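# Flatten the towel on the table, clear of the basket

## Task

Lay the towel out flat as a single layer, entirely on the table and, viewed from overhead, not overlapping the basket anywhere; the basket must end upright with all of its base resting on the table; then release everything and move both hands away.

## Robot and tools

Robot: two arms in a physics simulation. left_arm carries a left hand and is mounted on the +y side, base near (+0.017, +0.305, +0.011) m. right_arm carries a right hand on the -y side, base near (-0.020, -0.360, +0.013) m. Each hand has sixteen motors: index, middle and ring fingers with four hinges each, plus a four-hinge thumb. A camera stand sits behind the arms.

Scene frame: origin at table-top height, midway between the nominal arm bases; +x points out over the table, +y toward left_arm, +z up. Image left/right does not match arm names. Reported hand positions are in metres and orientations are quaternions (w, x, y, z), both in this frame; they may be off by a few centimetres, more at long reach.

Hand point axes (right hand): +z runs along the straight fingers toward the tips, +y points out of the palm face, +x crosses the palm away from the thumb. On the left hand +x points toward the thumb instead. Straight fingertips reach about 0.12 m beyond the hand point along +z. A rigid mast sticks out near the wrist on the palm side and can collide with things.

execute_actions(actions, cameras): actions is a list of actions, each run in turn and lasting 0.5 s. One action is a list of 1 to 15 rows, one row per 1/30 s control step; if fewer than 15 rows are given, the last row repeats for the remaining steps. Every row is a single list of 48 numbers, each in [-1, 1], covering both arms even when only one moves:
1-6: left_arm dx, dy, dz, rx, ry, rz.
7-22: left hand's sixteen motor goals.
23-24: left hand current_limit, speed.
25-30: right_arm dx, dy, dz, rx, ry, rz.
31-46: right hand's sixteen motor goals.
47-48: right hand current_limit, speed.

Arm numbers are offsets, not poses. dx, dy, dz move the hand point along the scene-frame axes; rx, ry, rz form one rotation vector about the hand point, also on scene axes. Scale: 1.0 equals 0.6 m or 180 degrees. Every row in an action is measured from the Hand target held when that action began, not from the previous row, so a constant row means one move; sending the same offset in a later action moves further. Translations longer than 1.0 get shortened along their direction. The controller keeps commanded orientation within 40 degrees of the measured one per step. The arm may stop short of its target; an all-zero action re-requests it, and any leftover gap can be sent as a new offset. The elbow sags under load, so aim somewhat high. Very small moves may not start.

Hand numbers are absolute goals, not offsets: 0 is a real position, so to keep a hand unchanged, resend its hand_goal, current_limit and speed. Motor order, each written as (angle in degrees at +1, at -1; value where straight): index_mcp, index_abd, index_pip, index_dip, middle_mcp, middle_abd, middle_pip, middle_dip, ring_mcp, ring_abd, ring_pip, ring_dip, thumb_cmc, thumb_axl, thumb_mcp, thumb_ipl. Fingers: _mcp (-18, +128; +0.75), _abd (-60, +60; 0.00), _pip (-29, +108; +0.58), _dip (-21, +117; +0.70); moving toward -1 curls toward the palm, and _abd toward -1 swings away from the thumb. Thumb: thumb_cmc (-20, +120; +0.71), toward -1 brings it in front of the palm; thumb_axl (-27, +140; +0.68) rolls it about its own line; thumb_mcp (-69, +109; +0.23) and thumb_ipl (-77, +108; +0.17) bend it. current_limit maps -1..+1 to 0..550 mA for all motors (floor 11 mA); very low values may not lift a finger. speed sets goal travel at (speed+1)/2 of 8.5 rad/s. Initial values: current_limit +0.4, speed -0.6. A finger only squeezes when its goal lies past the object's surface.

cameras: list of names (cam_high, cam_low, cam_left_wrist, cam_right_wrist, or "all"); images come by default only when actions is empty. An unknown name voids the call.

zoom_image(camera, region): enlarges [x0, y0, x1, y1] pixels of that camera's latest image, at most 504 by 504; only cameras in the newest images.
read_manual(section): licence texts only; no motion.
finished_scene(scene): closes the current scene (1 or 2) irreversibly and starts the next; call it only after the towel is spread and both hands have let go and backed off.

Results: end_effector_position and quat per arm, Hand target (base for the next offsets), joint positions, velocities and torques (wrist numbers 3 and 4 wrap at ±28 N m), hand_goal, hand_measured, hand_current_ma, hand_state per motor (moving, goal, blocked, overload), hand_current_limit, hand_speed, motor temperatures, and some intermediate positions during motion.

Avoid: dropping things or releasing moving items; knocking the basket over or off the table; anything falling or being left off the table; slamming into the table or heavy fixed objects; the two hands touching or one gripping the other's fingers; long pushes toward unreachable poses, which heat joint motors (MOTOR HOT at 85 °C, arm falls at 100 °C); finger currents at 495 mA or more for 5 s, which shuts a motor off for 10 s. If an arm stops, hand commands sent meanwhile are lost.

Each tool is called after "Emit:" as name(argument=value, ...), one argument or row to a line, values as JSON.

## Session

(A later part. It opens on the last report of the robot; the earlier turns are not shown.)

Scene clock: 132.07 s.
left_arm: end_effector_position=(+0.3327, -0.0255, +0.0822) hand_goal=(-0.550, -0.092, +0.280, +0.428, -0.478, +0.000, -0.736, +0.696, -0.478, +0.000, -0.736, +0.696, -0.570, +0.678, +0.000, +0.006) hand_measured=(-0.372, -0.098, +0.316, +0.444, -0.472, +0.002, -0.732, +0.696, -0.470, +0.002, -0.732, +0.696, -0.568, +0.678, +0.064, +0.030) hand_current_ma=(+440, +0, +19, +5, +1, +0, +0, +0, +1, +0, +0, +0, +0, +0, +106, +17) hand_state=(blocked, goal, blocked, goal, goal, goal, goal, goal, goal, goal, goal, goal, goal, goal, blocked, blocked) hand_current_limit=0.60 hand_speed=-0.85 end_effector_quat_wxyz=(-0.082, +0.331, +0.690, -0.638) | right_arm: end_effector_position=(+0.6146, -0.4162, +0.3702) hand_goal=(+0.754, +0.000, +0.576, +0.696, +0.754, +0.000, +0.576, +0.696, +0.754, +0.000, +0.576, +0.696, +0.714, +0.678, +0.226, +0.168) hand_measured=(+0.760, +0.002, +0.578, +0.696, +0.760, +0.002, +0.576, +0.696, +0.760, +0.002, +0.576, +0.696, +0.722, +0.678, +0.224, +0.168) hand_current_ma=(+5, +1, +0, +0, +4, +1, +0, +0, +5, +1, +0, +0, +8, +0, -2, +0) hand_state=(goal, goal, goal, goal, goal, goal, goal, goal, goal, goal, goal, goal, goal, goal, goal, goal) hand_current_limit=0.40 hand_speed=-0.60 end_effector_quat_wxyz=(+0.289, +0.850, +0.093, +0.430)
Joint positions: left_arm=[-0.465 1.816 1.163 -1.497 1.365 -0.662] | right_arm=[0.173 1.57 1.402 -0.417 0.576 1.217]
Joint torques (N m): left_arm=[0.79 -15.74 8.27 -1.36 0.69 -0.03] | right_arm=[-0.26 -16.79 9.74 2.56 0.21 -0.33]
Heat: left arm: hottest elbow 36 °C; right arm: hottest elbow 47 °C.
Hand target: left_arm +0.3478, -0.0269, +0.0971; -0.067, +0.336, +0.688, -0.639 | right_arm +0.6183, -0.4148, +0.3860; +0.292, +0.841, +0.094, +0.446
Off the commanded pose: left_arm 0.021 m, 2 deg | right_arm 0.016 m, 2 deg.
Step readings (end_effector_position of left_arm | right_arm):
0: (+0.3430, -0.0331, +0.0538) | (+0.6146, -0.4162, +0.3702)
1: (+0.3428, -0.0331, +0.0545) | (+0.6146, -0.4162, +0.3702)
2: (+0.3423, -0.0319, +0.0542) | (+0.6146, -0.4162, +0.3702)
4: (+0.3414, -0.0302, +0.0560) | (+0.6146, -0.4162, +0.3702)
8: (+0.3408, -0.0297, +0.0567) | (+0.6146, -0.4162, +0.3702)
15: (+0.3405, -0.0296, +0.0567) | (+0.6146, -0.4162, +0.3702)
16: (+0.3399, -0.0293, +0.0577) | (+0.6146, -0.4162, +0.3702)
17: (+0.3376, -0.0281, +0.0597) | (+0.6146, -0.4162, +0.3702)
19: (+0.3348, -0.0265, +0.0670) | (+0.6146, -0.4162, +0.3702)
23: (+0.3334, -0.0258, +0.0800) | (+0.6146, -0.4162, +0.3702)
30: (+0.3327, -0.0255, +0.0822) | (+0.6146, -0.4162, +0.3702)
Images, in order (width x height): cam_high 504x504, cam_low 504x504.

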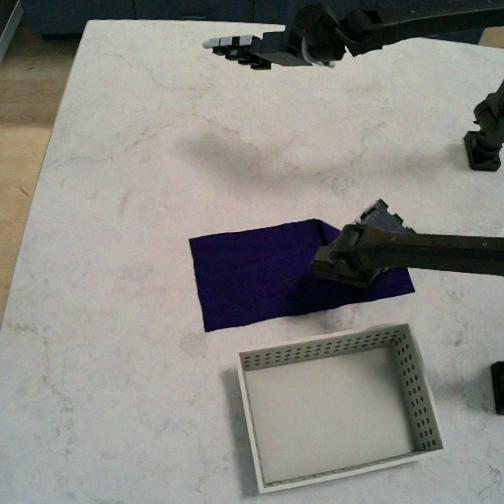

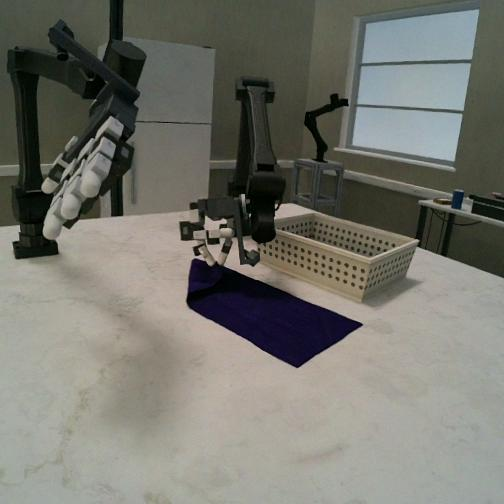

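Emit:
execute_actions(
  actions=[
    [[0,0,0.07,0,0,0,-0.55,-0.093,0.28,0.4276,-0.479,0,-0.737,0.696,-0.479,0,-0.737,0.696,-0.571,0.678,0.0,0.0054,0.6,-0.85,0,0,0,0,0,0,0.754,0,0.576,0.696,0.754,0,0.576,0.696,0.754,0,0.576,0.696,0.714,0.678,0.226,0.168,0.4,-0.6]],
    [[-0.05,-0.075,0.02,0,0,-0.02,-0.55,-0.093,0.28,0.4276,-0.479,0,-0.737,0.696,-0.479,0,-0.737,0.696,-0.571,0.678,0.0,0.0054,0.6,-0.85,0,0,0,0,0,0,0.754,0,0.576,0.696,0.754,0,0.576,0.696,0.754,0,0.576,0.696,0.714,0.678,0.226,0.168,0.4,-0.6]],
    [[-0.055,-0.08,0.01,0,0,-0.025,-0.55,-0.093,0.28,0.4276,-0.479,0,-0.737,0.696,-0.479,0,-0.737,0.696,-0.571,0.678,0.0,0.0054,0.6,-0.85,0,0,0,0,0,0,0.754,0,0.576,0.696,0.754,0,0.576,0.696,0.754,0,0.576,0.696,0.714,0.678,0.226,0.168,0.4,-0.6]],
  ],
  cameras=["cam_high", "cam_low", "cam_left_wrist"],
)

Emit:
zoom_image(
  camera="cam_low",
  region=[130, 180, 330, 340],
)

Emit:
zoom_image(
  camera="cam_high",
  region=[250, 130, 450, 330],
)

Scene clock: 148.70 s.
left_arm: end_effector_position=(+0.2701, -0.1146, +0.1380) hand_goal=(-0.550, -0.092, +0.280, +0.428, -0.478, +0.000, -0.736, +0.696, -0.478, +0.000, -0.736, +0.696, -0.570, +0.678, +0.000, +0.006) hand_measured=(-0.376, -0.096, +0.318, +0.446, -0.476, +0.002, -0.732, +0.696, -0.476, +0.002, -0.732, +0.696, -0.566, +0.678, +0.064, +0.032) hand_current_ma=(+440, +0, +22, +6, +0, +0, +0, +0, +0, +0, +0, +0, +0, +0, +106, +19) hand_state=(blocked, goal, blocked, goal, goal, goal, goal, goal, goal, goal, goal, goal, goal, goal, blocked, blocked) hand_current_limit=0.60 hand_speed=-0.85 end_effector_quat_wxyz=(-0.142, +0.374, +0.667, -0.629) | right_arm: end_effector_position=(+0.6146, -0.4162, +0.3702) hand_goal=(+0.754, +0.000, +0.576, +0.696, +0.754, +0.000, +0.576, +0.696, +0.754, +0.000, +0.576, +0.696, +0.714, +0.678, +0.226, +0.168) hand_measured=(+0.760, +0.002, +0.578, +0.696, +0.760, +0.002, +0.576, +0.696, +0.760, +0.002, +0.576, +0.696, +0.722, +0.678, +0.224, +0.168) hand_current_ma=(+5, +1, +0, +0, +4, +1, +0, +0, +5, +1, +0, +0, +8, +0, -2, +0) hand_state=(goal, goal, goal, goal, goal, goal, goal, goal, goal, goal, goal, goal, goal, goal, goal, goal) hand_current_limit=0.40 hand_speed=-0.60 end_effector_quat_wxyz=(+0.289, +0.850, +0.093, +0.430)
Joint positions: left_arm=[-0.707 1.713 1.223 -1.255 1.398 -1.104] | right_arm=[0.173 1.57 1.402 -0.417 0.576 1.217]
Joint torques (N m): left_arm=[0.97 -16.97 8.77 0.49 0.93 -0.16] | right_arm=[-0.5 -16.56 9.77 2.58 0.2 -0.32]
Heat: left arm: hottest elbow 37 °C; right arm: hottest elbow 48 °C.
Hand target: left_arm +0.2848, -0.1199, +0.1571; -0.112, +0.384, +0.663, -0.633 | right_arm +0.6183, -0.4148, +0.3860; +0.292, +0.841, +0.094, +0.446
Off the commanded pose: left_arm 0.025 m, 4 deg | right_arm 0.016 m, 2 deg.
Step readings (end_effector_position of left_arm | right_arm):
0: (+0.3327, -0.0255, +0.0822) | (+0.6146, -0.4162, +0.3702)
1: (+0.3323, -0.0253, +0.0837) | (+0.6146, -0.4162, +0.3702)
2: (+0.3296, -0.0239, +0.0869) | (+0.6146, -0.4162, +0.3702)
4: (+0.3264, -0.0222, +0.0975) | (+0.6146, -0.4162, +0.3702)
8: (+0.3290, -0.0235, +0.1176) | (+0.6146, -0.4162, +0.3702)
15: (+0.3316, -0.0248, +0.1240) | (+0.6146, -0.4162, +0.3702)
16: (+0.3312, -0.0259, +0.1245) | (+0.6146, -0.4162, +0.3702)
17: (+0.3299, -0.0293, +0.1249) | (+0.6146, -0.4162, +0.3702)
19: (+0.3211, -0.0418, +0.1249) | (+0.6146, -0.4162, +0.3702)
23: (+0.3009, -0.0629, +0.1253) | (+0.6146, -0.4162, +0.3702)
30: (+0.3013, -0.0674, +0.1280) | (+0.6146, -0.4162, +0.3702)
31: (+0.3014, -0.0679, +0.1290) | (+0.6146, -0.4162, +0.3702)
32: (+0.3003, -0.0723, +0.1296) | (+0.6146, -0.4162, +0.3702)
34: (+0.2913, -0.0866, +0.1314) | (+0.6146, -0.4162, +0.3702)
38: (+0.2699, -0.1096, +0.1322) | (+0.6146, -0.4162, +0.3702)
45: (+0.2715, -0.1160, +0.1336) | (+0.6146, -0.4162, +0.3702)
Images, in order (width x height): cam_high 504x504, cam_low 504x504, cam_left_wrist 672x504.

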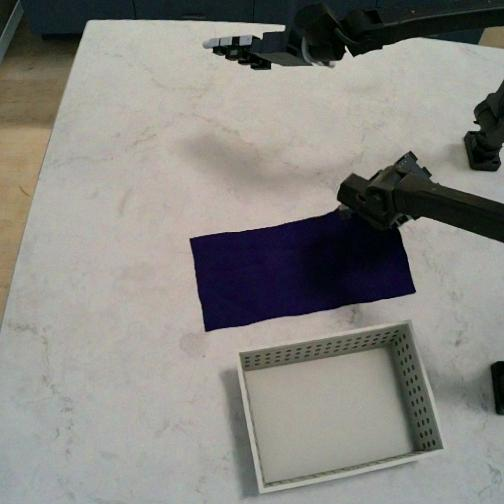

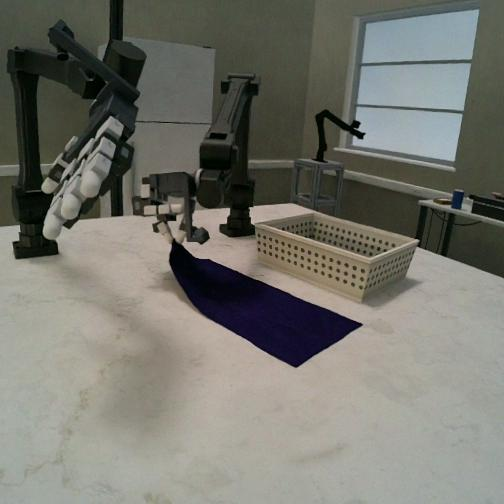

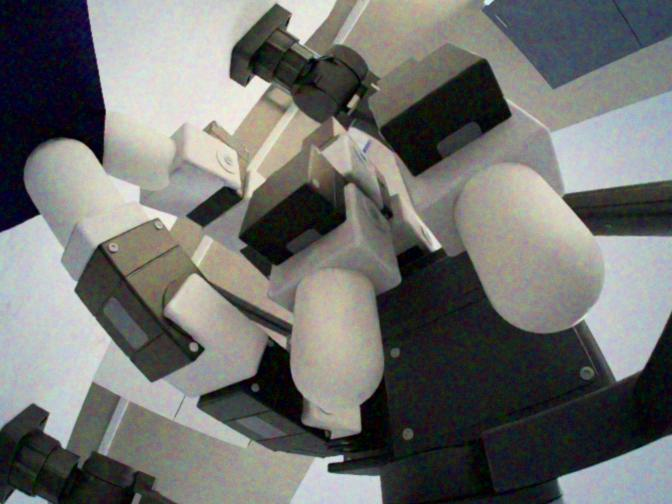

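Scaled by 2.520 from the camera's 504x504 image, which has a finer 720x720 frame.

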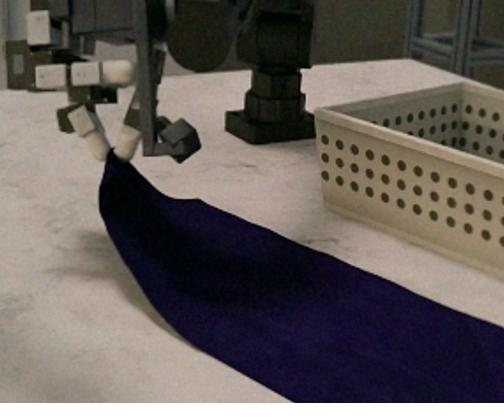

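Scaled by 2.520 from the camera's 504x504 image, which has a finer 720x720 frame.

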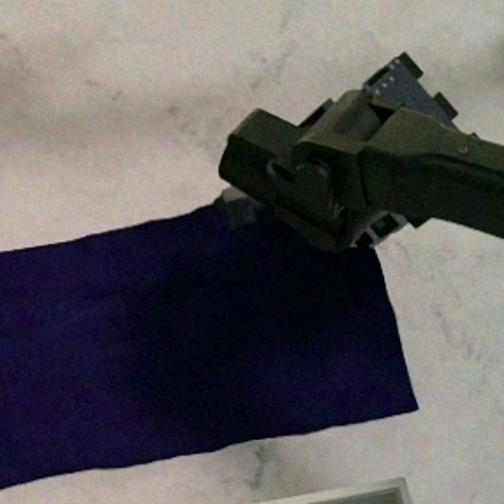

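Emit:
execute_actions(
  actions=[
    [[-0.045,-0.067,-0.04,0,0,0,-0.55,-0.093,0.28,0.4276,-0.479,0,-0.737,0.696,-0.479,0,-0.737,0.696,-0.571,0.678,0.0,0.0054,0.6,-0.85,0,0,0,0,0,0,0.754,0,0.576,0.696,0.754,0,0.576,0.696,0.754,0,0.576,0.696,0.714,0.678,0.226,0.168,0.4,-0.6]],
    [[0,0,-0.06,0,0,0,-0.55,-0.093,0.28,0.4276,-0.479,0,-0.737,0.696,-0.479,0,-0.737,0.696,-0.571,0.678,0.0,0.0054,0.6,-0.85,0,0,0,0,0,0,0.754,0,0.576,0.696,0.754,0,0.576,0.696,0.754,0,0.576,0.696,0.714,0.678,0.226,0.168,0.4,-0.6]],
  ],
  cameras=["cam_high", "cam_low", "cam_left_wrist"],
)

Emit:
zoom_image(
  camera="cam_low",
  region=[130, 180, 330, 340],
)

Emit:
zoom_image(
  camera="cam_high",
  region=[250, 130, 450, 330],
)

Emit:
zoom_image(
  camera="cam_left_wrist",
  region=[0, 0, 300, 300],
)

Scene clock: 159.30 s.
left_arm: end_effector_position=(+0.2552, -0.1587, +0.0922) hand_goal=(-0.550, -0.092, +0.280, +0.428, -0.478, +0.000, -0.736, +0.696, -0.478, +0.000, -0.736, +0.696, -0.570, +0.678, +0.000, +0.006) hand_measured=(-0.376, -0.094, +0.318, +0.446, -0.476, +0.002, -0.732, +0.696, -0.476, +0.002, -0.732, +0.696, -0.564, +0.678, +0.064, +0.032) hand_current_ma=(+440, +0, +22, +6, +0, +0, +0, +0, +0, +0, +0, +0, +1, +0, +106, +19) hand_state=(blocked, goal, blocked, goal, goal, goal, goal, goal, goal, goal, goal, goal, goal, goal, blocked, blocked) hand_current_limit=0.60 hand_speed=-0.85 end_effector_quat_wxyz=(-0.122, +0.382, +0.665, -0.630) | right_arm: end_effector_position=(+0.6146, -0.4162, +0.3702) hand_goal=(+0.754, +0.000, +0.576, +0.696, +0.754, +0.000, +0.576, +0.696, +0.754, +0.000, +0.576, +0.696, +0.714, +0.678, +0.226, +0.168) hand_measured=(+0.760, +0.002, +0.578, +0.696, +0.760, +0.002, +0.576, +0.696, +0.760, +0.002, +0.576, +0.696, +0.722, +0.678, +0.224, +0.168) hand_current_ma=(+5, +1, +0, +0, +4, +1, +0, +0, +5, +1, +0, +0, +8, +0, -2, +0) hand_state=(goal, goal, goal, goal, goal, goal, goal, goal, goal, goal, goal, goal, goal, goal, goal, goal) hand_current_limit=0.40 hand_speed=-0.60 end_effector_quat_wxyz=(+0.289, +0.850, +0.093, +0.430)
Joint positions: left_arm=[-0.799 1.715 1.068 -0.491 1.375 -1.681] | right_arm=[0.173 1.57 1.402 -0.417 0.576 1.217]
Joint torques (N m): left_arm=[0.09 -15.97 6.53 1.61 0.71 -0.16] | right_arm=[-0.26 -16.32 9.63 2.54 0.21 -0.31]
Heat: left arm: hottest elbow 36 °C; right arm: hottest elbow 48 °C.
Hand target: left_arm +0.2578, -0.1601, +0.0971; -0.112, +0.384, +0.663, -0.633 | right_arm +0.6183, -0.4148, +0.3860; +0.292, +0.841, +0.094, +0.446
Off the commanded pose: left_arm 0.006 m, 1 deg | right_arm 0.016 m, 2 deg.
Step readings (end_effector_position of left_arm | right_arm):
0: (+0.2701, -0.1146, +0.1380) | (+0.6146, -0.4162, +0.3702)
1: (+0.2719, -0.1167, +0.1384) | (+0.6146, -0.4162, +0.3702)
2: (+0.2742, -0.1229, +0.1365) | (+0.6146, -0.4162, +0.3702)
4: (+0.2736, -0.1382, +0.1336) | (+0.6146, -0.4162, +0.3702)
8: (+0.2613, -0.1588, +0.1307) | (+0.6146, -0.4162, +0.3702)
15: (+0.2563, -0.1609, +0.1180) | (+0.6146, -0.4162, +0.3702)
16: (+0.2564, -0.1609, +0.1155) | (+0.6146, -0.4162, +0.3702)
17: (+0.2574, -0.1620, +0.1124) | (+0.6146, -0.4162, +0.3702)
19: (+0.2574, -0.1613, +0.1047) | (+0.6146, -0.4162, +0.3702)
23: (+0.2548, -0.1582, +0.0953) | (+0.6146, -0.4162, +0.3702)
30: (+0.2566, -0.1601, +0.0935) | (+0.6146, -0.4162, +0.3702)
Images, in order (width x height): cam_high 504x504, cam_low 504x504, cam_left_wrist 672x504.

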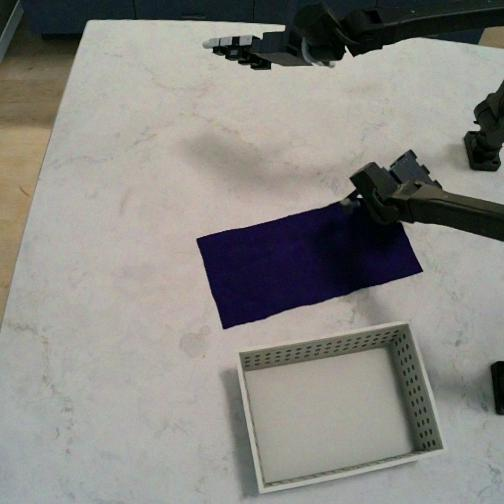

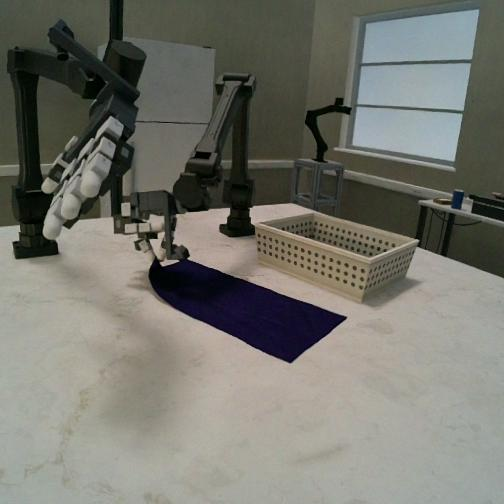

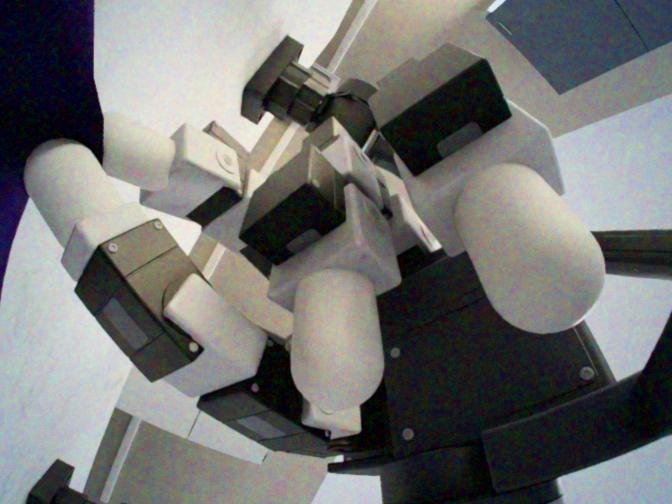

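Scaled by 2.520 from the camera's 504x504 image, which has a finer 720x720 frame.

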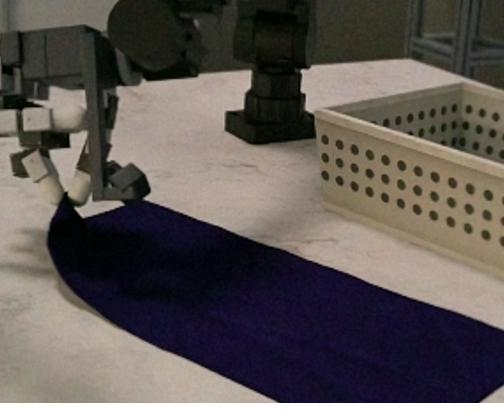

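Scaled by 2.520 from the camera's 504x504 image, which has a finer 720x720 frame.

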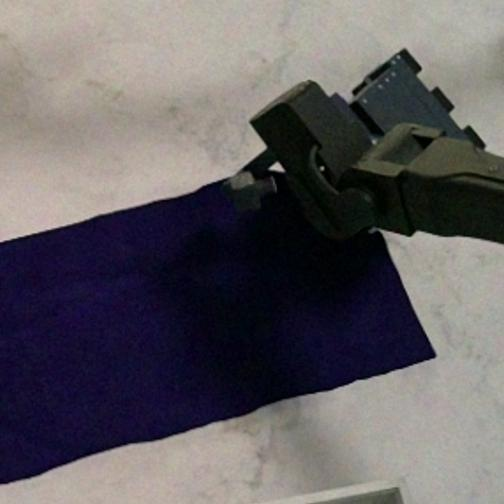

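Scaled by 1.680 from the camera's 672x504 image, which has a finer 960x720 frame.

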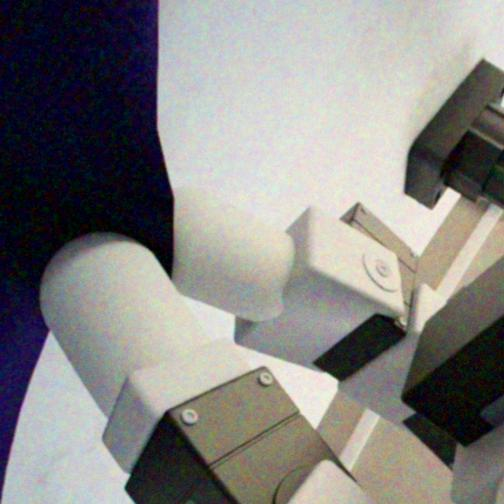

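Emit:
execute_actions(
  actions=[
    [[0.012,0.02,-0.045,0,0,0,-0.55,-0.093,0.28,0.4276,-0.479,0,-0.737,0.696,-0.479,0,-0.737,0.696,-0.571,0.678,0.0,0.0054,0.6,-0.85,0,0,0,0,0,0,0.754,0,0.576,0.696,0.754,0,0.576,0.696,0.754,0,0.576,0.696,0.714,0.678,0.226,0.168,0.4,-0.6]],
    [[0.018,0.025,-0.045,0,0,0,-0.55,-0.093,0.28,0.4276,-0.479,0,-0.737,0.696,-0.479,0,-0.737,0.696,-0.571,0.678,0.0,0.0054,0.6,-0.85,0,0,0,0,0,0,0.754,0,0.576,0.696,0.754,0,0.576,0.696,0.754,0,0.576,0.696,0.714,0.678,0.226,0.168,0.4,-0.6]],
  ],
  cameras=["cam_low", "cam_left_wrist"],
)

Emit:
zoom_image(
  camera="cam_low",
  region=[100, 180, 300, 340],
)

Emit:
zoom_image(
  camera="cam_left_wrist",
  region=[0, 0, 300, 300],
)

Scene clock: 165.80 s.
left_arm: end_effector_position=(+0.2669, -0.1304, +0.0550) hand_goal=(-0.550, -0.092, +0.280, +0.428, -0.478, +0.000, -0.736, +0.696, -0.478, +0.000, -0.736, +0.696, -0.570, +0.678, +0.000, +0.006) hand_measured=(-0.378, -0.116, +0.318, +0.446, -0.476, +0.002, -0.732, +0.696, -0.476, +0.002, -0.732, +0.696, -0.582, +0.678, +0.064, +0.034) hand_current_ma=(+440, -7, +23, +6, +0, +0, +0, +0, +0, +0, +0, +0, -2, +0, +106, +21) hand_state=(blocked, blocked, blocked, goal, goal, goal, goal, goal, goal, goal, goal, goal, goal, goal, blocked, blocked) hand_current_limit=0.60 hand_speed=-0.85 end_effector_quat_wxyz=(-0.109, +0.386, +0.658, -0.637) | right_arm: end_effector_position=(+0.6146, -0.4162, +0.3702) hand_goal=(+0.754, +0.000, +0.576, +0.696, +0.754, +0.000, +0.576, +0.696, +0.754, +0.000, +0.576, +0.696, +0.714, +0.678, +0.226, +0.168) hand_measured=(+0.760, +0.002, +0.578, +0.696, +0.760, +0.002, +0.576, +0.696, +0.760, +0.002, +0.576, +0.696, +0.722, +0.678, +0.224, +0.168) hand_current_ma=(+5, +1, +0, +0, +4, +1, +0, +0, +5, +1, +0, +0, +8, +0, -2, +0) hand_state=(goal, goal, goal, goal, goal, goal, goal, goal, goal, goal, goal, goal, goal, goal, goal, goal) hand_current_limit=0.40 hand_speed=-0.60 end_effector_quat_wxyz=(+0.289, +0.850, +0.093, +0.430)
Joint positions: left_arm=[-0.736 1.776 1.042 -0.643 1.403 -1.406] | right_arm=[0.173 1.57 1.402 -0.417 0.576 1.217]
Joint torques (N m): left_arm=[0.85 -11.46 7.76 -0.13 0.52 0.1] | right_arm=[-0.26 -16.38 9.72 2.58 0.21 -0.31]
Heat: left arm: hottest elbow 36 °C; right arm: hottest elbow 48 °C.
Hand target: left_arm +0.2758, -0.1331, +0.0431; -0.112, +0.384, +0.663, -0.633 | right_arm +0.6183, -0.4148, +0.3860; +0.292, +0.841, +0.094, +0.446
Off the commanded pose: left_arm 0.015 m, 1 deg | right_arm 0.016 m, 2 deg.
Step readings (end_effector_position of left_arm | right_arm):
0: (+0.2552, -0.1587, +0.0922) | (+0.6146, -0.4162, +0.3702)
1: (+0.2547, -0.1581, +0.0904) | (+0.6146, -0.4162, +0.3702)
2: (+0.2550, -0.1575, +0.0896) | (+0.6146, -0.4162, +0.3702)
4: (+0.2546, -0.1538, +0.0830) | (+0.6146, -0.4162, +0.3702)
8: (+0.2565, -0.1502, +0.0716) | (+0.6146, -0.4162, +0.3702)
15: (+0.2565, -0.1500, +0.0685) | (+0.6146, -0.4162, +0.3702)
16: (+0.2567, -0.1495, +0.0677) | (+0.6146, -0.4162, +0.3702)
17: (+0.2574, -0.1490, +0.0670) | (+0.6146, -0.4162, +0.3702)
19: (+0.2610, -0.1439, +0.0611) | (+0.6146, -0.4162, +0.3702)
23: (+0.2679, -0.1344, +0.0562) | (+0.6146, -0.4162, +0.3702)
30: (+0.2674, -0.1309, +0.0553) | (+0.6146, -0.4162, +0.3702)
Images, in order (width x height): cam_low 504x504, cam_left_wrist 672x504.

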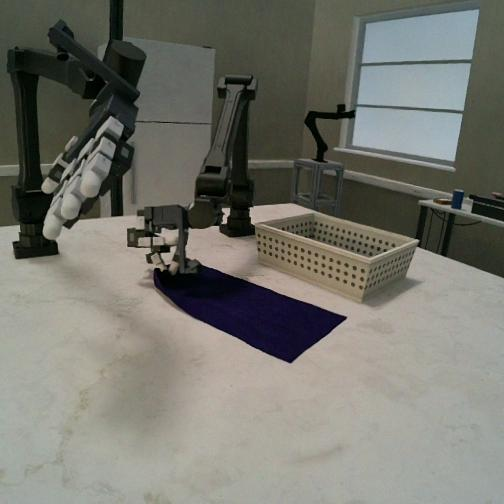

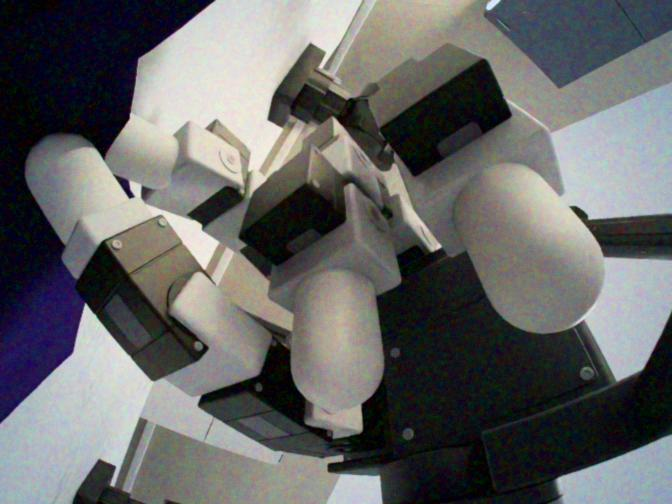

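Scaled by 2.520 from the camera's 504x504 image, which has a finer 720x720 frame.

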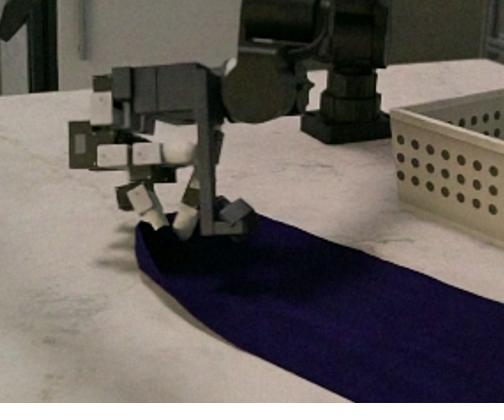

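Scaled by 1.680 from the camera's 672x504 image, which has a finer 960x720 frame.

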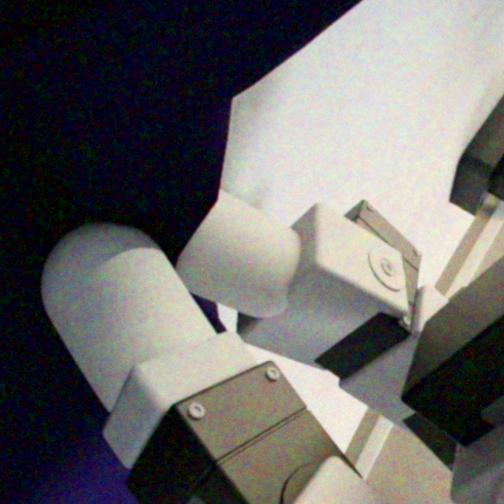

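Emit:
execute_actions(
  actions=[
    [[0,0,0,0,0,0,-0.38,-0.093,0.25,0.4276,-0.479,0,-0.737,0.696,-0.479,0,-0.737,0.696,-0.571,0.678,0.05,0.0054,0.6,-0.8,0,0,0,0,0,0,0.754,0,0.576,0.696,0.754,0,0.576,0.696,0.754,0,0.576,0.696,0.714,0.678,0.226,0.168,0.4,-0.6]],
    [[0,0,0.01,0,0,0,-0.26,-0.093,0.2,0.4276,-0.479,0,-0.737,0.696,-0.479,0,-0.737,0.696,-0.571,0.678,0.11,0.0054,0.6,-0.8,0,0,0,0,0,0,0.754,0,0.576,0.696,0.754,0,0.576,0.696,0.754,0,0.576,0.696,0.714,0.678,0.226,0.168,0.4,-0.6]],
    [[0,0,0.02,0,0,0,-0.13,-0.093,0.1,0.4276,-0.479,0,-0.737,0.696,-0.479,0,-0.737,0.696,-0.571,0.678,0.2,0.0054,0.6,-0.7,0,0,0,0,0,0,0.754,0,0.576,0.696,0.754,0,0.576,0.696,0.754,0,0.576,0.696,0.714,0.678,0.226,0.168,0.4,-0.6]],
    [[0,0,0.07,0,0,0,-0.1,-0.093,0.05,0.4276,-0.479,0,-0.737,0.696,-0.479,0,-0.737,0.696,-0.571,0.678,0.22,0.0054,0.6,-0.7,0,0,0,0,0,0,0.754,0,0.576,0.696,0.754,0,0.576,0.696,0.754,0,0.576,0.696,0.714,0.678,0.226,0.168,0.4,-0.6]],
    [[0.05,0.07,0.06,0,0,0,-0.1,-0.093,0.05,0.4276,-0.479,0,-0.737,0.696,-0.479,0,-0.737,0.696,-0.571,0.678,0.22,0.0054,0.6,-0.7,0,0,0,0,0,0,0.754,0,0.576,0.696,0.754,0,0.576,0.696,0.754,0,0.576,0.696,0.714,0.678,0.226,0.168,0.4,-0.6]],
  ],
  cameras=["cam_low", "cam_left_wrist", "cam_high"],
)

Emit:
zoom_image(
  camera="cam_low",
  region=[130, 220, 380, 380],
)

Emit:
zoom_image(
  camera="cam_high",
  region=[250, 130, 450, 330],
)

Scene clock: 176.50 s.
left_arm: end_effector_position=(+0.2959, -0.0770, +0.1231) hand_goal=(-0.100, -0.092, +0.050, +0.428, -0.478, +0.000, -0.736, +0.696, -0.478, +0.000, -0.736, +0.696, -0.570, +0.678, +0.220, +0.006) hand_measured=(-0.104, -0.092, +0.052, +0.426, -0.476, +0.002, -0.732, +0.696, -0.474, +0.002, -0.732, +0.696, -0.568, +0.678, +0.218, +0.004) hand_current_ma=(+0, +0, +0, +0, +0, +0, +0, +0, +0, +0, +0, +0, +0, +0, +0, +0) hand_state=(goal, goal, goal, goal, goal, goal, goal, goal, goal, goal, goal, goal, goal, goal, goal, goal) hand_current_limit=0.60 hand_speed=-0.70 end_effector_quat_wxyz=(-0.115, +0.357, +0.681, -0.629) | right_arm: end_effector_position=(+0.6146, -0.4162, +0.3702) hand_goal=(+0.754, +0.000, +0.576, +0.696, +0.754, +0.000, +0.576, +0.696, +0.754, +0.000, +0.576, +0.696, +0.714, +0.678, +0.226, +0.168) hand_measured=(+0.760, +0.002, +0.578, +0.696, +0.760, +0.002, +0.576, +0.696, +0.760, +0.002, +0.576, +0.696, +0.722, +0.678, +0.224, +0.168) hand_current_ma=(+5, +1, +0, +0, +4, +1, +0, +0, +5, +1, +0, +0, +8, +0, -2, +0) hand_state=(goal, goal, goal, goal, goal, goal, goal, goal, goal, goal, goal, goal, goal, goal, goal, goal) hand_current_limit=0.40 hand_speed=-0.60 end_effector_quat_wxyz=(+0.289, +0.850, +0.093, +0.430)
Joint positions: left_arm=[-0.61 1.721 1.188 -1.339 1.38 -0.963] | right_arm=[0.173 1.57 1.402 -0.417 0.576 1.217]
Joint torques (N m): left_arm=[-0.44 -14.39 10.3 -0.83 0.77 0.12] | right_arm=[-0.15 -16.5 9.68 2.56 0.21 -0.31]
Heat: left arm: hottest elbow 36 °C; right arm: hottest elbow 48 °C.
Hand target: left_arm +0.3058, -0.0911, +0.1391; -0.112, +0.384, +0.663, -0.633 | right_arm +0.6183, -0.4148, +0.3860; +0.292, +0.841, +0.094, +0.446
Off the commanded pose: left_arm 0.023 m, 4 deg | right_arm 0.016 m, 2 deg.
Step readings (end_effector_position of left_arm | right_arm):
0: (+0.2669, -0.1304, +0.0550) | (+0.6146, -0.4162, +0.3702)
1: (+0.2668, -0.1303, +0.0550) | (+0.6146, -0.4162, +0.3702)
2: (+0.2662, -0.1308, +0.0550) | (+0.6146, -0.4162, +0.3702)
4: (+0.2662, -0.1308, +0.0550) | (+0.6146, -0.4162, +0.3702)
8: (+0.2656, -0.1312, +0.0543) | (+0.6146, -0.4162, +0.3702)
15: (+0.2663, -0.1308, +0.0536) | (+0.6146, -0.4162, +0.3702)
16: (+0.2667, -0.1312, +0.0541) | (+0.6146, -0.4162, +0.3702)
17: (+0.2665, -0.1310, +0.0540) | (+0.6146, -0.4162, +0.3702)
19: (+0.2663, -0.1306, +0.0537) | (+0.6146, -0.4162, +0.3702)
23: (+0.2662, -0.1305, +0.0530) | (+0.6146, -0.4162, +0.3702)
30: (+0.2665, -0.1298, +0.0529) | (+0.6146, -0.4162, +0.3702)
31: (+0.2663, -0.1296, +0.0529) | (+0.6146, -0.4162, +0.3702)
32: (+0.2661, -0.1292, +0.0530) | (+0.6146, -0.4162, +0.3702)
34: (+0.2654, -0.1273, +0.0525) | (+0.6146, -0.4162, +0.3702)
38: (+0.2646, -0.1266, +0.0527) | (+0.6146, -0.4162, +0.3702)
45: (+0.2641, -0.1261, +0.0526) | (+0.6146, -0.4162, +0.3702)
46: (+0.2642, -0.1260, +0.0546) | (+0.6146, -0.4162, +0.3702)
47: (+0.2613, -0.1230, +0.0557) | (+0.6146, -0.4162, +0.3702)
49: (+0.2576, -0.1197, +0.0641) | (+0.6146, -0.4162, +0.3702)
53: (+0.2577, -0.1198, +0.0798) | (+0.6146, -0.4162, +0.3702)
60: (+0.2579, -0.1200, +0.0837) | (+0.6146, -0.4162, +0.3702)
61: (+0.2578, -0.1195, +0.0845) | (+0.6146, -0.4162, +0.3702)
62: (+0.2561, -0.1121, +0.0874) | (+0.6146, -0.4162, +0.3702)
64: (+0.2592, -0.0935, +0.0965) | (+0.6146, -0.4162, +0.3702)
68: (+0.2837, -0.0725, +0.1157) | (+0.6146, -0.4162, +0.3702)
75: (+0.2934, -0.0749, +0.1321) | (+0.6146, -0.4162, +0.3702)
Images, in order (width x height): cam_high 504x504, cam_low 504x504, cam_left_wrist 672x504.

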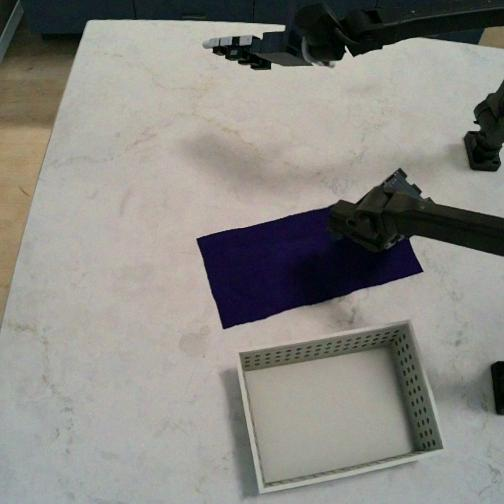

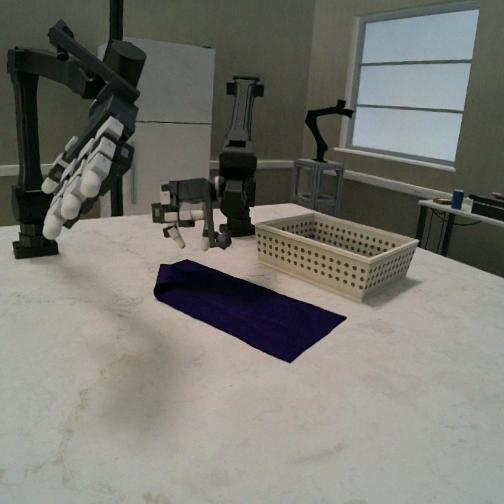

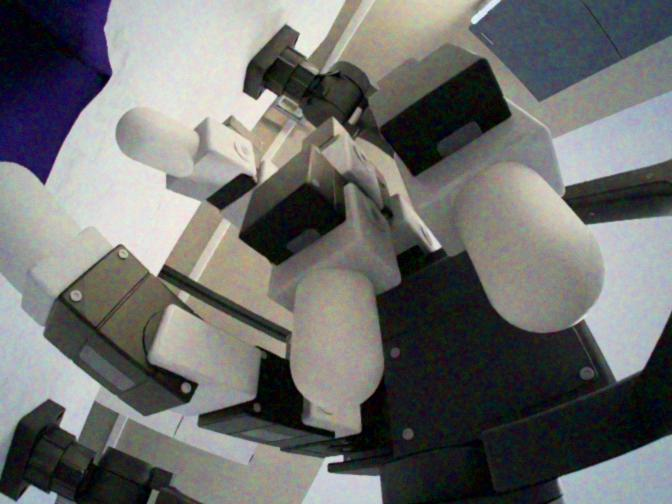

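Scaled by 2.016 from the camera's 504x504 image, which has a finer 720x720 frame.

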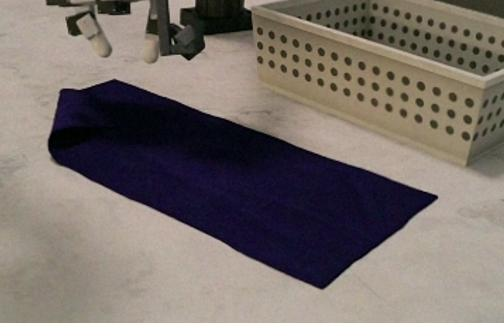

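Scaled by 2.520 from the camera's 504x504 image, which has a finer 720x720 frame.

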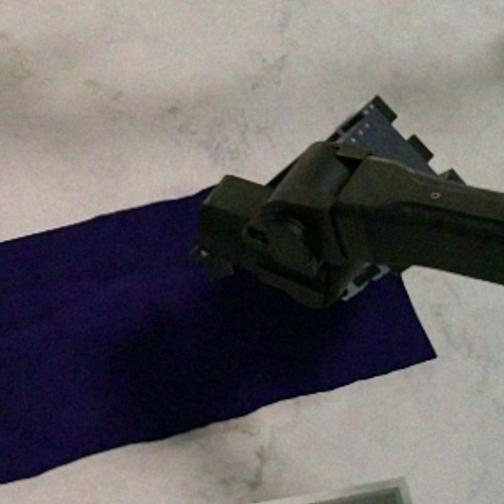

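Emit:
execute_actions(
  actions=[
    [[0.02,0.1,0.06,0,0,0,-0.1,-0.093,0.05,0.4276,-0.479,0,-0.737,0.696,-0.479,0,-0.737,0.696,-0.571,0.678,0.22,0.0054,0.5,-0.7,0,0,0,0,0,0,0.754,0,0.576,0.696,0.754,0,0.576,0.696,0.754,0,0.576,0.696,0.714,0.678,0.226,0.168,0.4,-0.6]],
    [[-0.03,0.12,0.06,0,0,0,-0.1,-0.093,0.05,0.4276,-0.479,0,-0.737,0.696,-0.479,0,-0.737,0.696,-0.571,0.678,0.22,0.0054,0.5,-0.7,0,0,0,0,0,0,0.754,0,0.576,0.696,0.754,0,0.576,0.696,0.754,0,0.576,0.696,0.714,0.678,0.226,0.168,0.4,-0.6]],
    [[-0.05,0.08,0.05,0,0,0,-0.1,-0.093,0.05,0.4276,-0.479,0,-0.737,0.696,-0.479,0,-0.737,0.696,-0.571,0.678,0.22,0.0054,0.5,-0.7,0,0,0,0,0,0,0.754,0,0.576,0.696,0.754,0,0.576,0.696,0.754,0,0.576,0.696,0.714,0.678,0.226,0.168,0.4,-0.6]],
  ],
  cameras=["cam_high", "cam_low"],
)

Emit:
zoom_image(
  camera="cam_high",
  region=[190, 170, 450, 340],
)

Emit:
zoom_image(
  camera="cam_low",
  region=[130, 230, 280, 340],
)

Scene clock: 184.70 s.
left_arm: end_effector_position=(+0.2688, +0.0873, +0.2370) hand_goal=(-0.100, -0.092, +0.050, +0.428, -0.478, +0.000, -0.736, +0.696, -0.478, +0.000, -0.736, +0.696, -0.570, +0.678, +0.220, +0.006) hand_measured=(-0.102, -0.092, +0.052, +0.426, -0.474, +0.002, -0.732, +0.696, -0.474, +0.002, -0.732, +0.696, -0.568, +0.678, +0.218, +0.004) hand_current_ma=(+0, +0, +0, +0, +0, +0, +0, +0, +0, +0, +0, +0, +0, +0, +0, +0) hand_state=(goal, goal, goal, goal, goal, goal, goal, goal, goal, goal, goal, goal, goal, goal, goal, goal) hand_current_limit=0.50 hand_speed=-0.70 end_effector_quat_wxyz=(+0.002, +0.336, +0.752, -0.568) | right_arm: end_effector_position=(+0.6146, -0.4162, +0.3702) hand_goal=(+0.754, +0.000, +0.576, +0.696, +0.754, +0.000, +0.576, +0.696, +0.754, +0.000, +0.576, +0.696, +0.714, +0.678, +0.226, +0.168) hand_measured=(+0.760, +0.002, +0.578, +0.696, +0.760, +0.002, +0.576, +0.696, +0.760, +0.002, +0.576, +0.696, +0.722, +0.678, +0.224, +0.168) hand_current_ma=(+5, +1, +0, +0, +4, +1, +0, +0, +5, +1, +0, +0, +8, +0, -2, +0) hand_state=(goal, goal, goal, goal, goal, goal, goal, goal, goal, goal, goal, goal, goal, goal, goal, goal) hand_current_limit=0.40 hand_speed=-0.60 end_effector_quat_wxyz=(+0.289, +0.850, +0.093, +0.430)
Joint positions: left_arm=[-0.308 1.21 1.028 -1.677 1.191 -0.839] | right_arm=[0.173 1.57 1.402 -0.417 0.576 1.217]
Joint torques (N m): left_arm=[0.85 -6.83 8.14 -0.49 0.81 -0.11] | right_arm=[-0.09 -16.56 9.68 2.59 0.21 -0.32]
Heat: left arm: hottest elbow 36 °C; right arm: hottest elbow 48 °C.
Hand target: left_arm +0.2698, +0.0889, +0.2411; -0.112, +0.384, +0.663, -0.633 | right_arm +0.6183, -0.4148, +0.3860; +0.292, +0.841, +0.094, +0.446
Off the commanded pose: left_arm 0.004 m, 19 deg | right_arm 0.016 m, 2 deg.
joint sent to its limit (left arm) — joint 4 (wrist pitch), lower limit. The joint targets are off in position and orientation.
Step readings (end_effector_position of left_arm | right_arm):
0: (+0.2959, -0.0770, +0.1231) | (+0.6146, -0.4162, +0.3702)
1: (+0.2951, -0.0744, +0.1234) | (+0.6146, -0.4162, +0.3702)
2: (+0.2912, -0.0655, +0.1255) | (+0.6146, -0.4162, +0.3702)
4: (+0.2888, -0.0451, +0.1370) | (+0.6146, -0.4162, +0.3702)
8: (+0.3002, -0.0198, +0.1556) | (+0.6146, -0.4162, +0.3702)
15: (+0.3068, -0.0198, +0.1576) | (+0.6146, -0.4162, +0.3702)
16: (+0.3054, -0.0180, +0.1576) | (+0.6146, -0.4162, +0.3702)
17: (+0.3014, -0.0080, +0.1564) | (+0.6146, -0.4162, +0.3702)
19: (+0.2936, +0.0143, +0.1665) | (+0.6146, -0.4162, +0.3702)
23: (+0.3001, +0.0391, +0.2044) | (+0.6146, -0.4162, +0.3702)
30: (+0.3008, +0.0425, +0.2105) | (+0.6146, -0.4162, +0.3702)
31: (+0.2992, +0.0441, +0.2085) | (+0.6146, -0.4162, +0.3702)
32: (+0.2934, +0.0503, +0.2061) | (+0.6146, -0.4162, +0.3702)
34: (+0.2784, +0.0665, +0.2086) | (+0.6146, -0.4162, +0.3702)
38: (+0.2695, +0.0841, +0.2345) | (+0.6146, -0.4162, +0.3702)
45: (+0.2688, +0.0872, +0.2389) | (+0.6146, -0.4162, +0.3702)
Images, in order (width x height): cam_high 504x504, cam_low 504x504.

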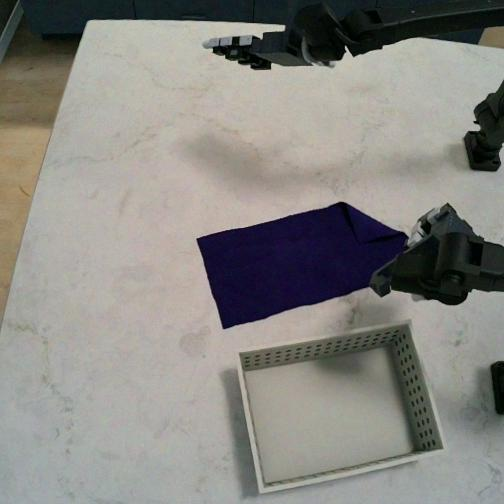

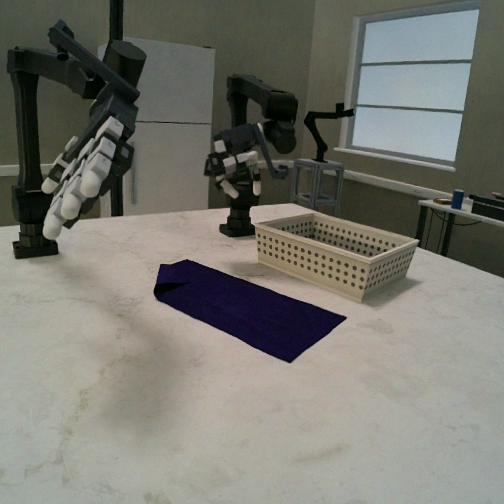

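Scaled by 1.938 from the camera's 504x504 image, which has a finer 720x720 frame.

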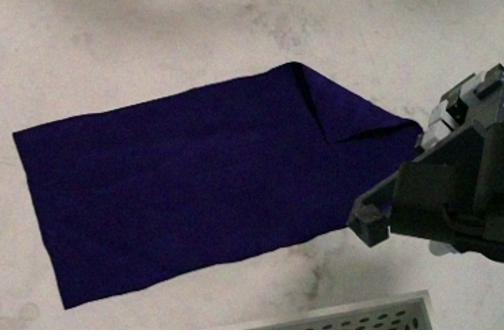

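Scaled by 3.360 from the camera's 504x504 image, which has a finer 720x720 frame.

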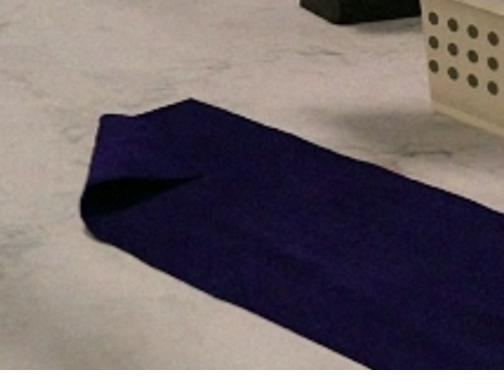

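Emit:
execute_actions(
  actions=[
    [[0.004,0.046,0.0375,0.0281,-0.0914,-0.0747,0.754,0,0.576,0.696,0.754,0,0.576,0.696,0.754,0,0.576,0.696,0.714,0.678,0.226,0.168,0.5,-0.6,-0.06,0.05,0,-0.0308,0.061,0.0873,-0.13,-0.093,0.1,0.4276,-0.479,0,-0.737,0.696,-0.479,0,-0.737,0.696,-0.571,0.678,0.2,0.0054,0.5,-0.6]],
    [[0.004,0.046,0.0375,0.0281,-0.0914,-0.0747,0.754,0,0.576,0.696,0.754,0,0.576,0.696,0.754,0,0.576,0.696,0.714,0.678,0.226,0.168,0.5,-0.6,-0.06,0.07,0,-0.0308,0.061,0.0873,-0.13,-0.093,0.1,0.4276,-0.479,0,-0.737,0.696,-0.479,0,-0.737,0.696,-0.571,0.678,0.2,0.0054,0.5,-0.6]],
    [[0.004,0.046,0.0375,0.0281,-0.0914,-0.0747,0.754,0,0.576,0.696,0.754,0,0.576,0.696,0.754,0,0.576,0.696,0.714,0.678,0.226,0.168,0.5,-0.6,-0.06,0.074,0,-0.0308,0.061,0.0873,-0.13,-0.093,0.1,0.4276,-0.479,0,-0.737,0.696,-0.479,0,-0.737,0.696,-0.571,0.678,0.2,0.0054,0.5,-0.6]],
    [[0.004,0.046,0.0375,0.0281,-0.0914,-0.0747,0.754,0,0.576,0.696,0.754,0,0.576,0.696,0.754,0,0.576,0.696,0.714,0.678,0.226,0.168,0.5,-0.6,-0.06,0.074,-0.01,-0.0308,0.061,0.0873,-0.13,-0.093,0.1,0.4276,-0.479,0,-0.737,0.696,-0.479,0,-0.737,0.696,-0.571,0.678,0.2,0.0054,0.5,-0.6]],
    [[0,0,0,0,0,0,0.754,0,0.576,0.696,0.754,0,0.576,0.696,0.754,0,0.576,0.696,0.714,0.678,0.226,0.168,0.5,-0.6,-0.06,0.074,-0.02,-0.0308,0.061,0.0873,-0.13,-0.093,0.1,0.4276,-0.479,0,-0.737,0.696,-0.479,0,-0.737,0.696,-0.571,0.678,0.2,0.0054,0.5,-0.6]],
    [[0,0,0,0,0,0,0.754,0,0.576,0.696,0.754,0,0.576,0.696,0.754,0,0.576,0.696,0.714,0.678,0.226,0.168,0.5,-0.6,-0.06,0.074,-0.02,-0.0308,0.061,0.0873,-0.13,-0.093,0.1,0.4276,-0.479,0,-0.737,0.696,-0.479,0,-0.737,0.696,-0.571,0.678,0.2,0.0054,0.5,-0.6]],
  ],
  cameras=["cam_high", "cam_low", "cam_right_wrist"],
)

Emit:
zoom_image(
  camera="cam_high",
  region=[190, 170, 450, 340],
)

Scene clock: 238.60 s.
left_arm: end_effector_position=(+0.2781, +0.1948, +0.3262) hand_goal=(+0.754, +0.000, +0.576, +0.696, +0.754, +0.000, +0.576, +0.696, +0.754, +0.000, +0.576, +0.696, +0.714, +0.678, +0.226, +0.168) hand_measured=(+0.754, +0.000, +0.576, +0.694, +0.754, +0.000, +0.574, +0.696, +0.754, +0.000, +0.574, +0.696, +0.714, +0.678, +0.220, +0.166) hand_current_ma=(+0, +0, +0, +0, +0, +0, +0, +0, +0, +0, +0, +0, +0, +0, -1, +0) hand_state=(goal, goal, goal, goal, goal, goal, goal, goal, goal, goal, goal, goal, goal, goal, goal, goal) hand_current_limit=0.50 hand_speed=-0.60 end_effector_quat_wxyz=(+0.087, +0.867, +0.490, +0.027) | right_arm: end_effector_position=(+0.3922, -0.1663, +0.3360) hand_goal=(-0.130, -0.092, +0.100, +0.428, -0.478, +0.000, -0.736, +0.696, -0.478, +0.000, -0.736, +0.696, -0.570, +0.678, +0.200, +0.006) hand_measured=(-0.118, -0.090, +0.104, +0.430, -0.466, +0.002, -0.736, +0.696, -0.466, +0.002, -0.734, +0.696, -0.568, +0.678, +0.196, +0.006) hand_current_ma=(+14, +1, +2, +1, +12, +1, +0, +0, +15, +1, +0, +0, +0, +0, -2, +0) hand_state=(goal, goal, goal, goal, goal, goal, goal, goal, goal, goal, goal, goal, goal, goal, goal, goal) hand_current_limit=0.50 hand_speed=-0.60 end_effector_quat_wxyz=(+0.006, +0.505, +0.863, +0.013)
Joint positions: left_arm=[-0.402 0.744 1.03 -1.686 0.064 0.138] | right_arm=[0.479 1.295 1.439 -1.686 -0.002 -0.027]
Joint torques (N m): left_arm=[1.2 -0.67 8.36 0.4 0.16 0.03] | right_arm=[-0.21 -8.82 11.3 0.02 0.04 -0.21]
Heat: left arm: hottest elbow 37 °C; right arm: hottest elbow 48 °C.
Hand target: left_arm +0.2794, +0.1993, +0.3311; -0.067, +0.871, +0.476, -0.105 | right_arm +0.4023, -0.1652, +0.3560; +0.000, +0.500, +0.866, +0.000
Off the commanded pose: left_arm 0.007 m, 23 deg | right_arm 0.022 m, 2 deg.
joint sent to its limit (left arm) — joint 4 (wrist pitch), lower limit. The joint targets are off in position and orientation.
joint sent to its limit (right arm) — joint 4 (wrist pitch), lower limit. The joint targets are off in position and orientation.
Step readings (end_effector_position of left_arm | right_arm):
0: (+0.2688, +0.0873, +0.2370) | (+0.6146, -0.4162, +0.3702)
1: (+0.2704, +0.0948, +0.2315) | (+0.6162, -0.4123, +0.3672)
2: (+0.2704, +0.1117, +0.2227) | (+0.6152, -0.4048, +0.3583)
4: (+0.2681, +0.1267, +0.2259) | (+0.5944, -0.3921, +0.3482)
8: (+0.2609, +0.1261, +0.2442) | (+0.5780, -0.3822, +0.3628)
15: (+0.2610, +0.1238, +0.2448) | (+0.5764, -0.3833, +0.3744)
16: (+0.2650, +0.1304, +0.2427) | (+0.5762, -0.3798, +0.3717)
17: (+0.2723, +0.1459, +0.2387) | (+0.5733, -0.3718, +0.3652)
19: (+0.2710, +0.1584, +0.2448) | (+0.5558, -0.3586, +0.3574)
23: (+0.2638, +0.1541, +0.2648) | (+0.5416, -0.3435, +0.3702)
30: (+0.2655, +0.1503, +0.2656) | (+0.5405, -0.3412, +0.3739)
31: (+0.2691, +0.1561, +0.2652) | (+0.5394, -0.3383, +0.3711)
32: (+0.2784, +0.1708, +0.2665) | (+0.5332, -0.3303, +0.3625)
34: (+0.2795, +0.1840, +0.2765) | (+0.5163, -0.3181, +0.3528)
38: (+0.2736, +0.1831, +0.2976) | (+0.5022, -0.3019, +0.3556)
45: (+0.2754, +0.1776, +0.2970) | (+0.5018, -0.2980, +0.3558)
46: (+0.2788, +0.1807, +0.2984) | (+0.4999, -0.2962, +0.3549)
47: (+0.2856, +0.1931, +0.3010) | (+0.4916, -0.2896, +0.3488)
49: (+0.2868, +0.2069, +0.3101) | (+0.4750, -0.2779, +0.3414)
53: (+0.2768, +0.2042, +0.3281) | (+0.4652, -0.2585, +0.3464)
60: (+0.2756, +0.1989, +0.3302) | (+0.4665, -0.2550, +0.3555)
61: (+0.2764, +0.1983, +0.3290) | (+0.4646, -0.2538, +0.3545)
62: (+0.2772, +0.1978, +0.3279) | (+0.4546, -0.2504, +0.3500)
64: (+0.2782, +0.1967, +0.3264) | (+0.4373, -0.2382, +0.3457)
68: (+0.2782, +0.1957, +0.3261) | (+0.4279, -0.2153, +0.3486)
75: (+0.2781, +0.1950, +0.3262) | (+0.4289, -0.2108, +0.3486)
76: (+0.2781, +0.1950, +0.3262) | (+0.4274, -0.2105, +0.3479)
77: (+0.2780, +0.1948, +0.3262) | (+0.4186, -0.2088, +0.3449)
79: (+0.2782, +0.1951, +0.3262) | (+0.4046, -0.1958, +0.3415)
83: (+0.2781, +0.1950, +0.3262) | (+0.3929, -0.1707, +0.3368)
90: (+0.2781, +0.1948, +0.3262) | (+0.3921, -0.1671, +0.3352)
Images, in order (width x height): cam_high 504x504, cam_low 504x504, cam_right_wrist 672x504.

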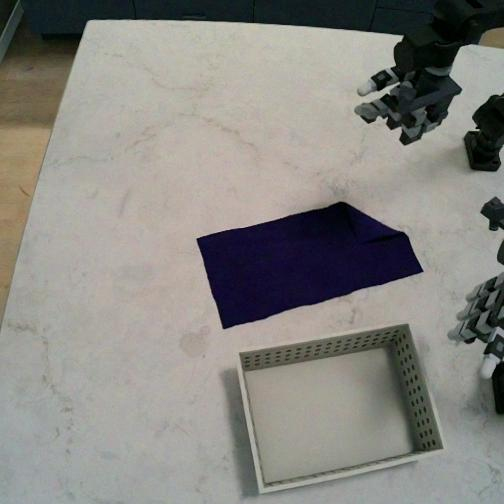

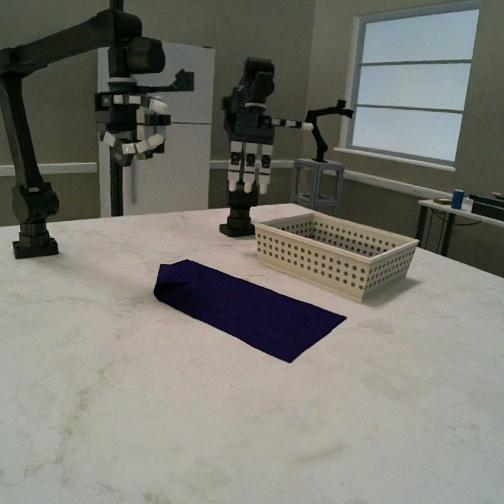

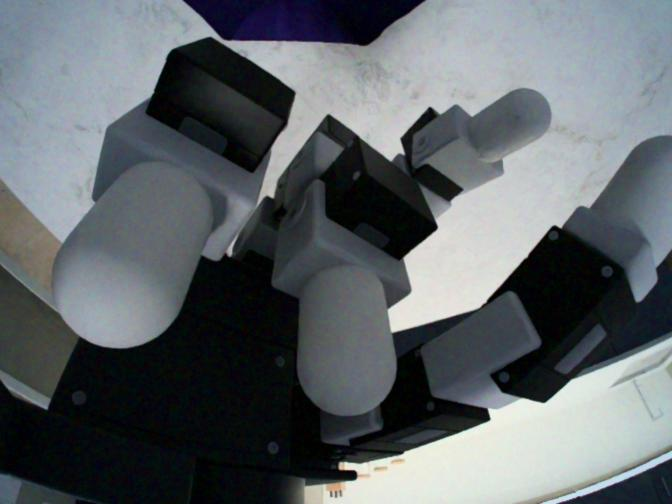

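Scaled by 1.938 from the camera's 504x504 image, which has a finer 720x720 frame.

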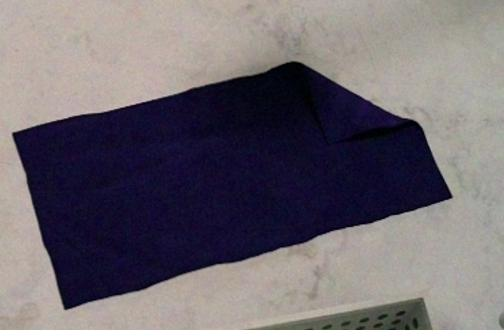

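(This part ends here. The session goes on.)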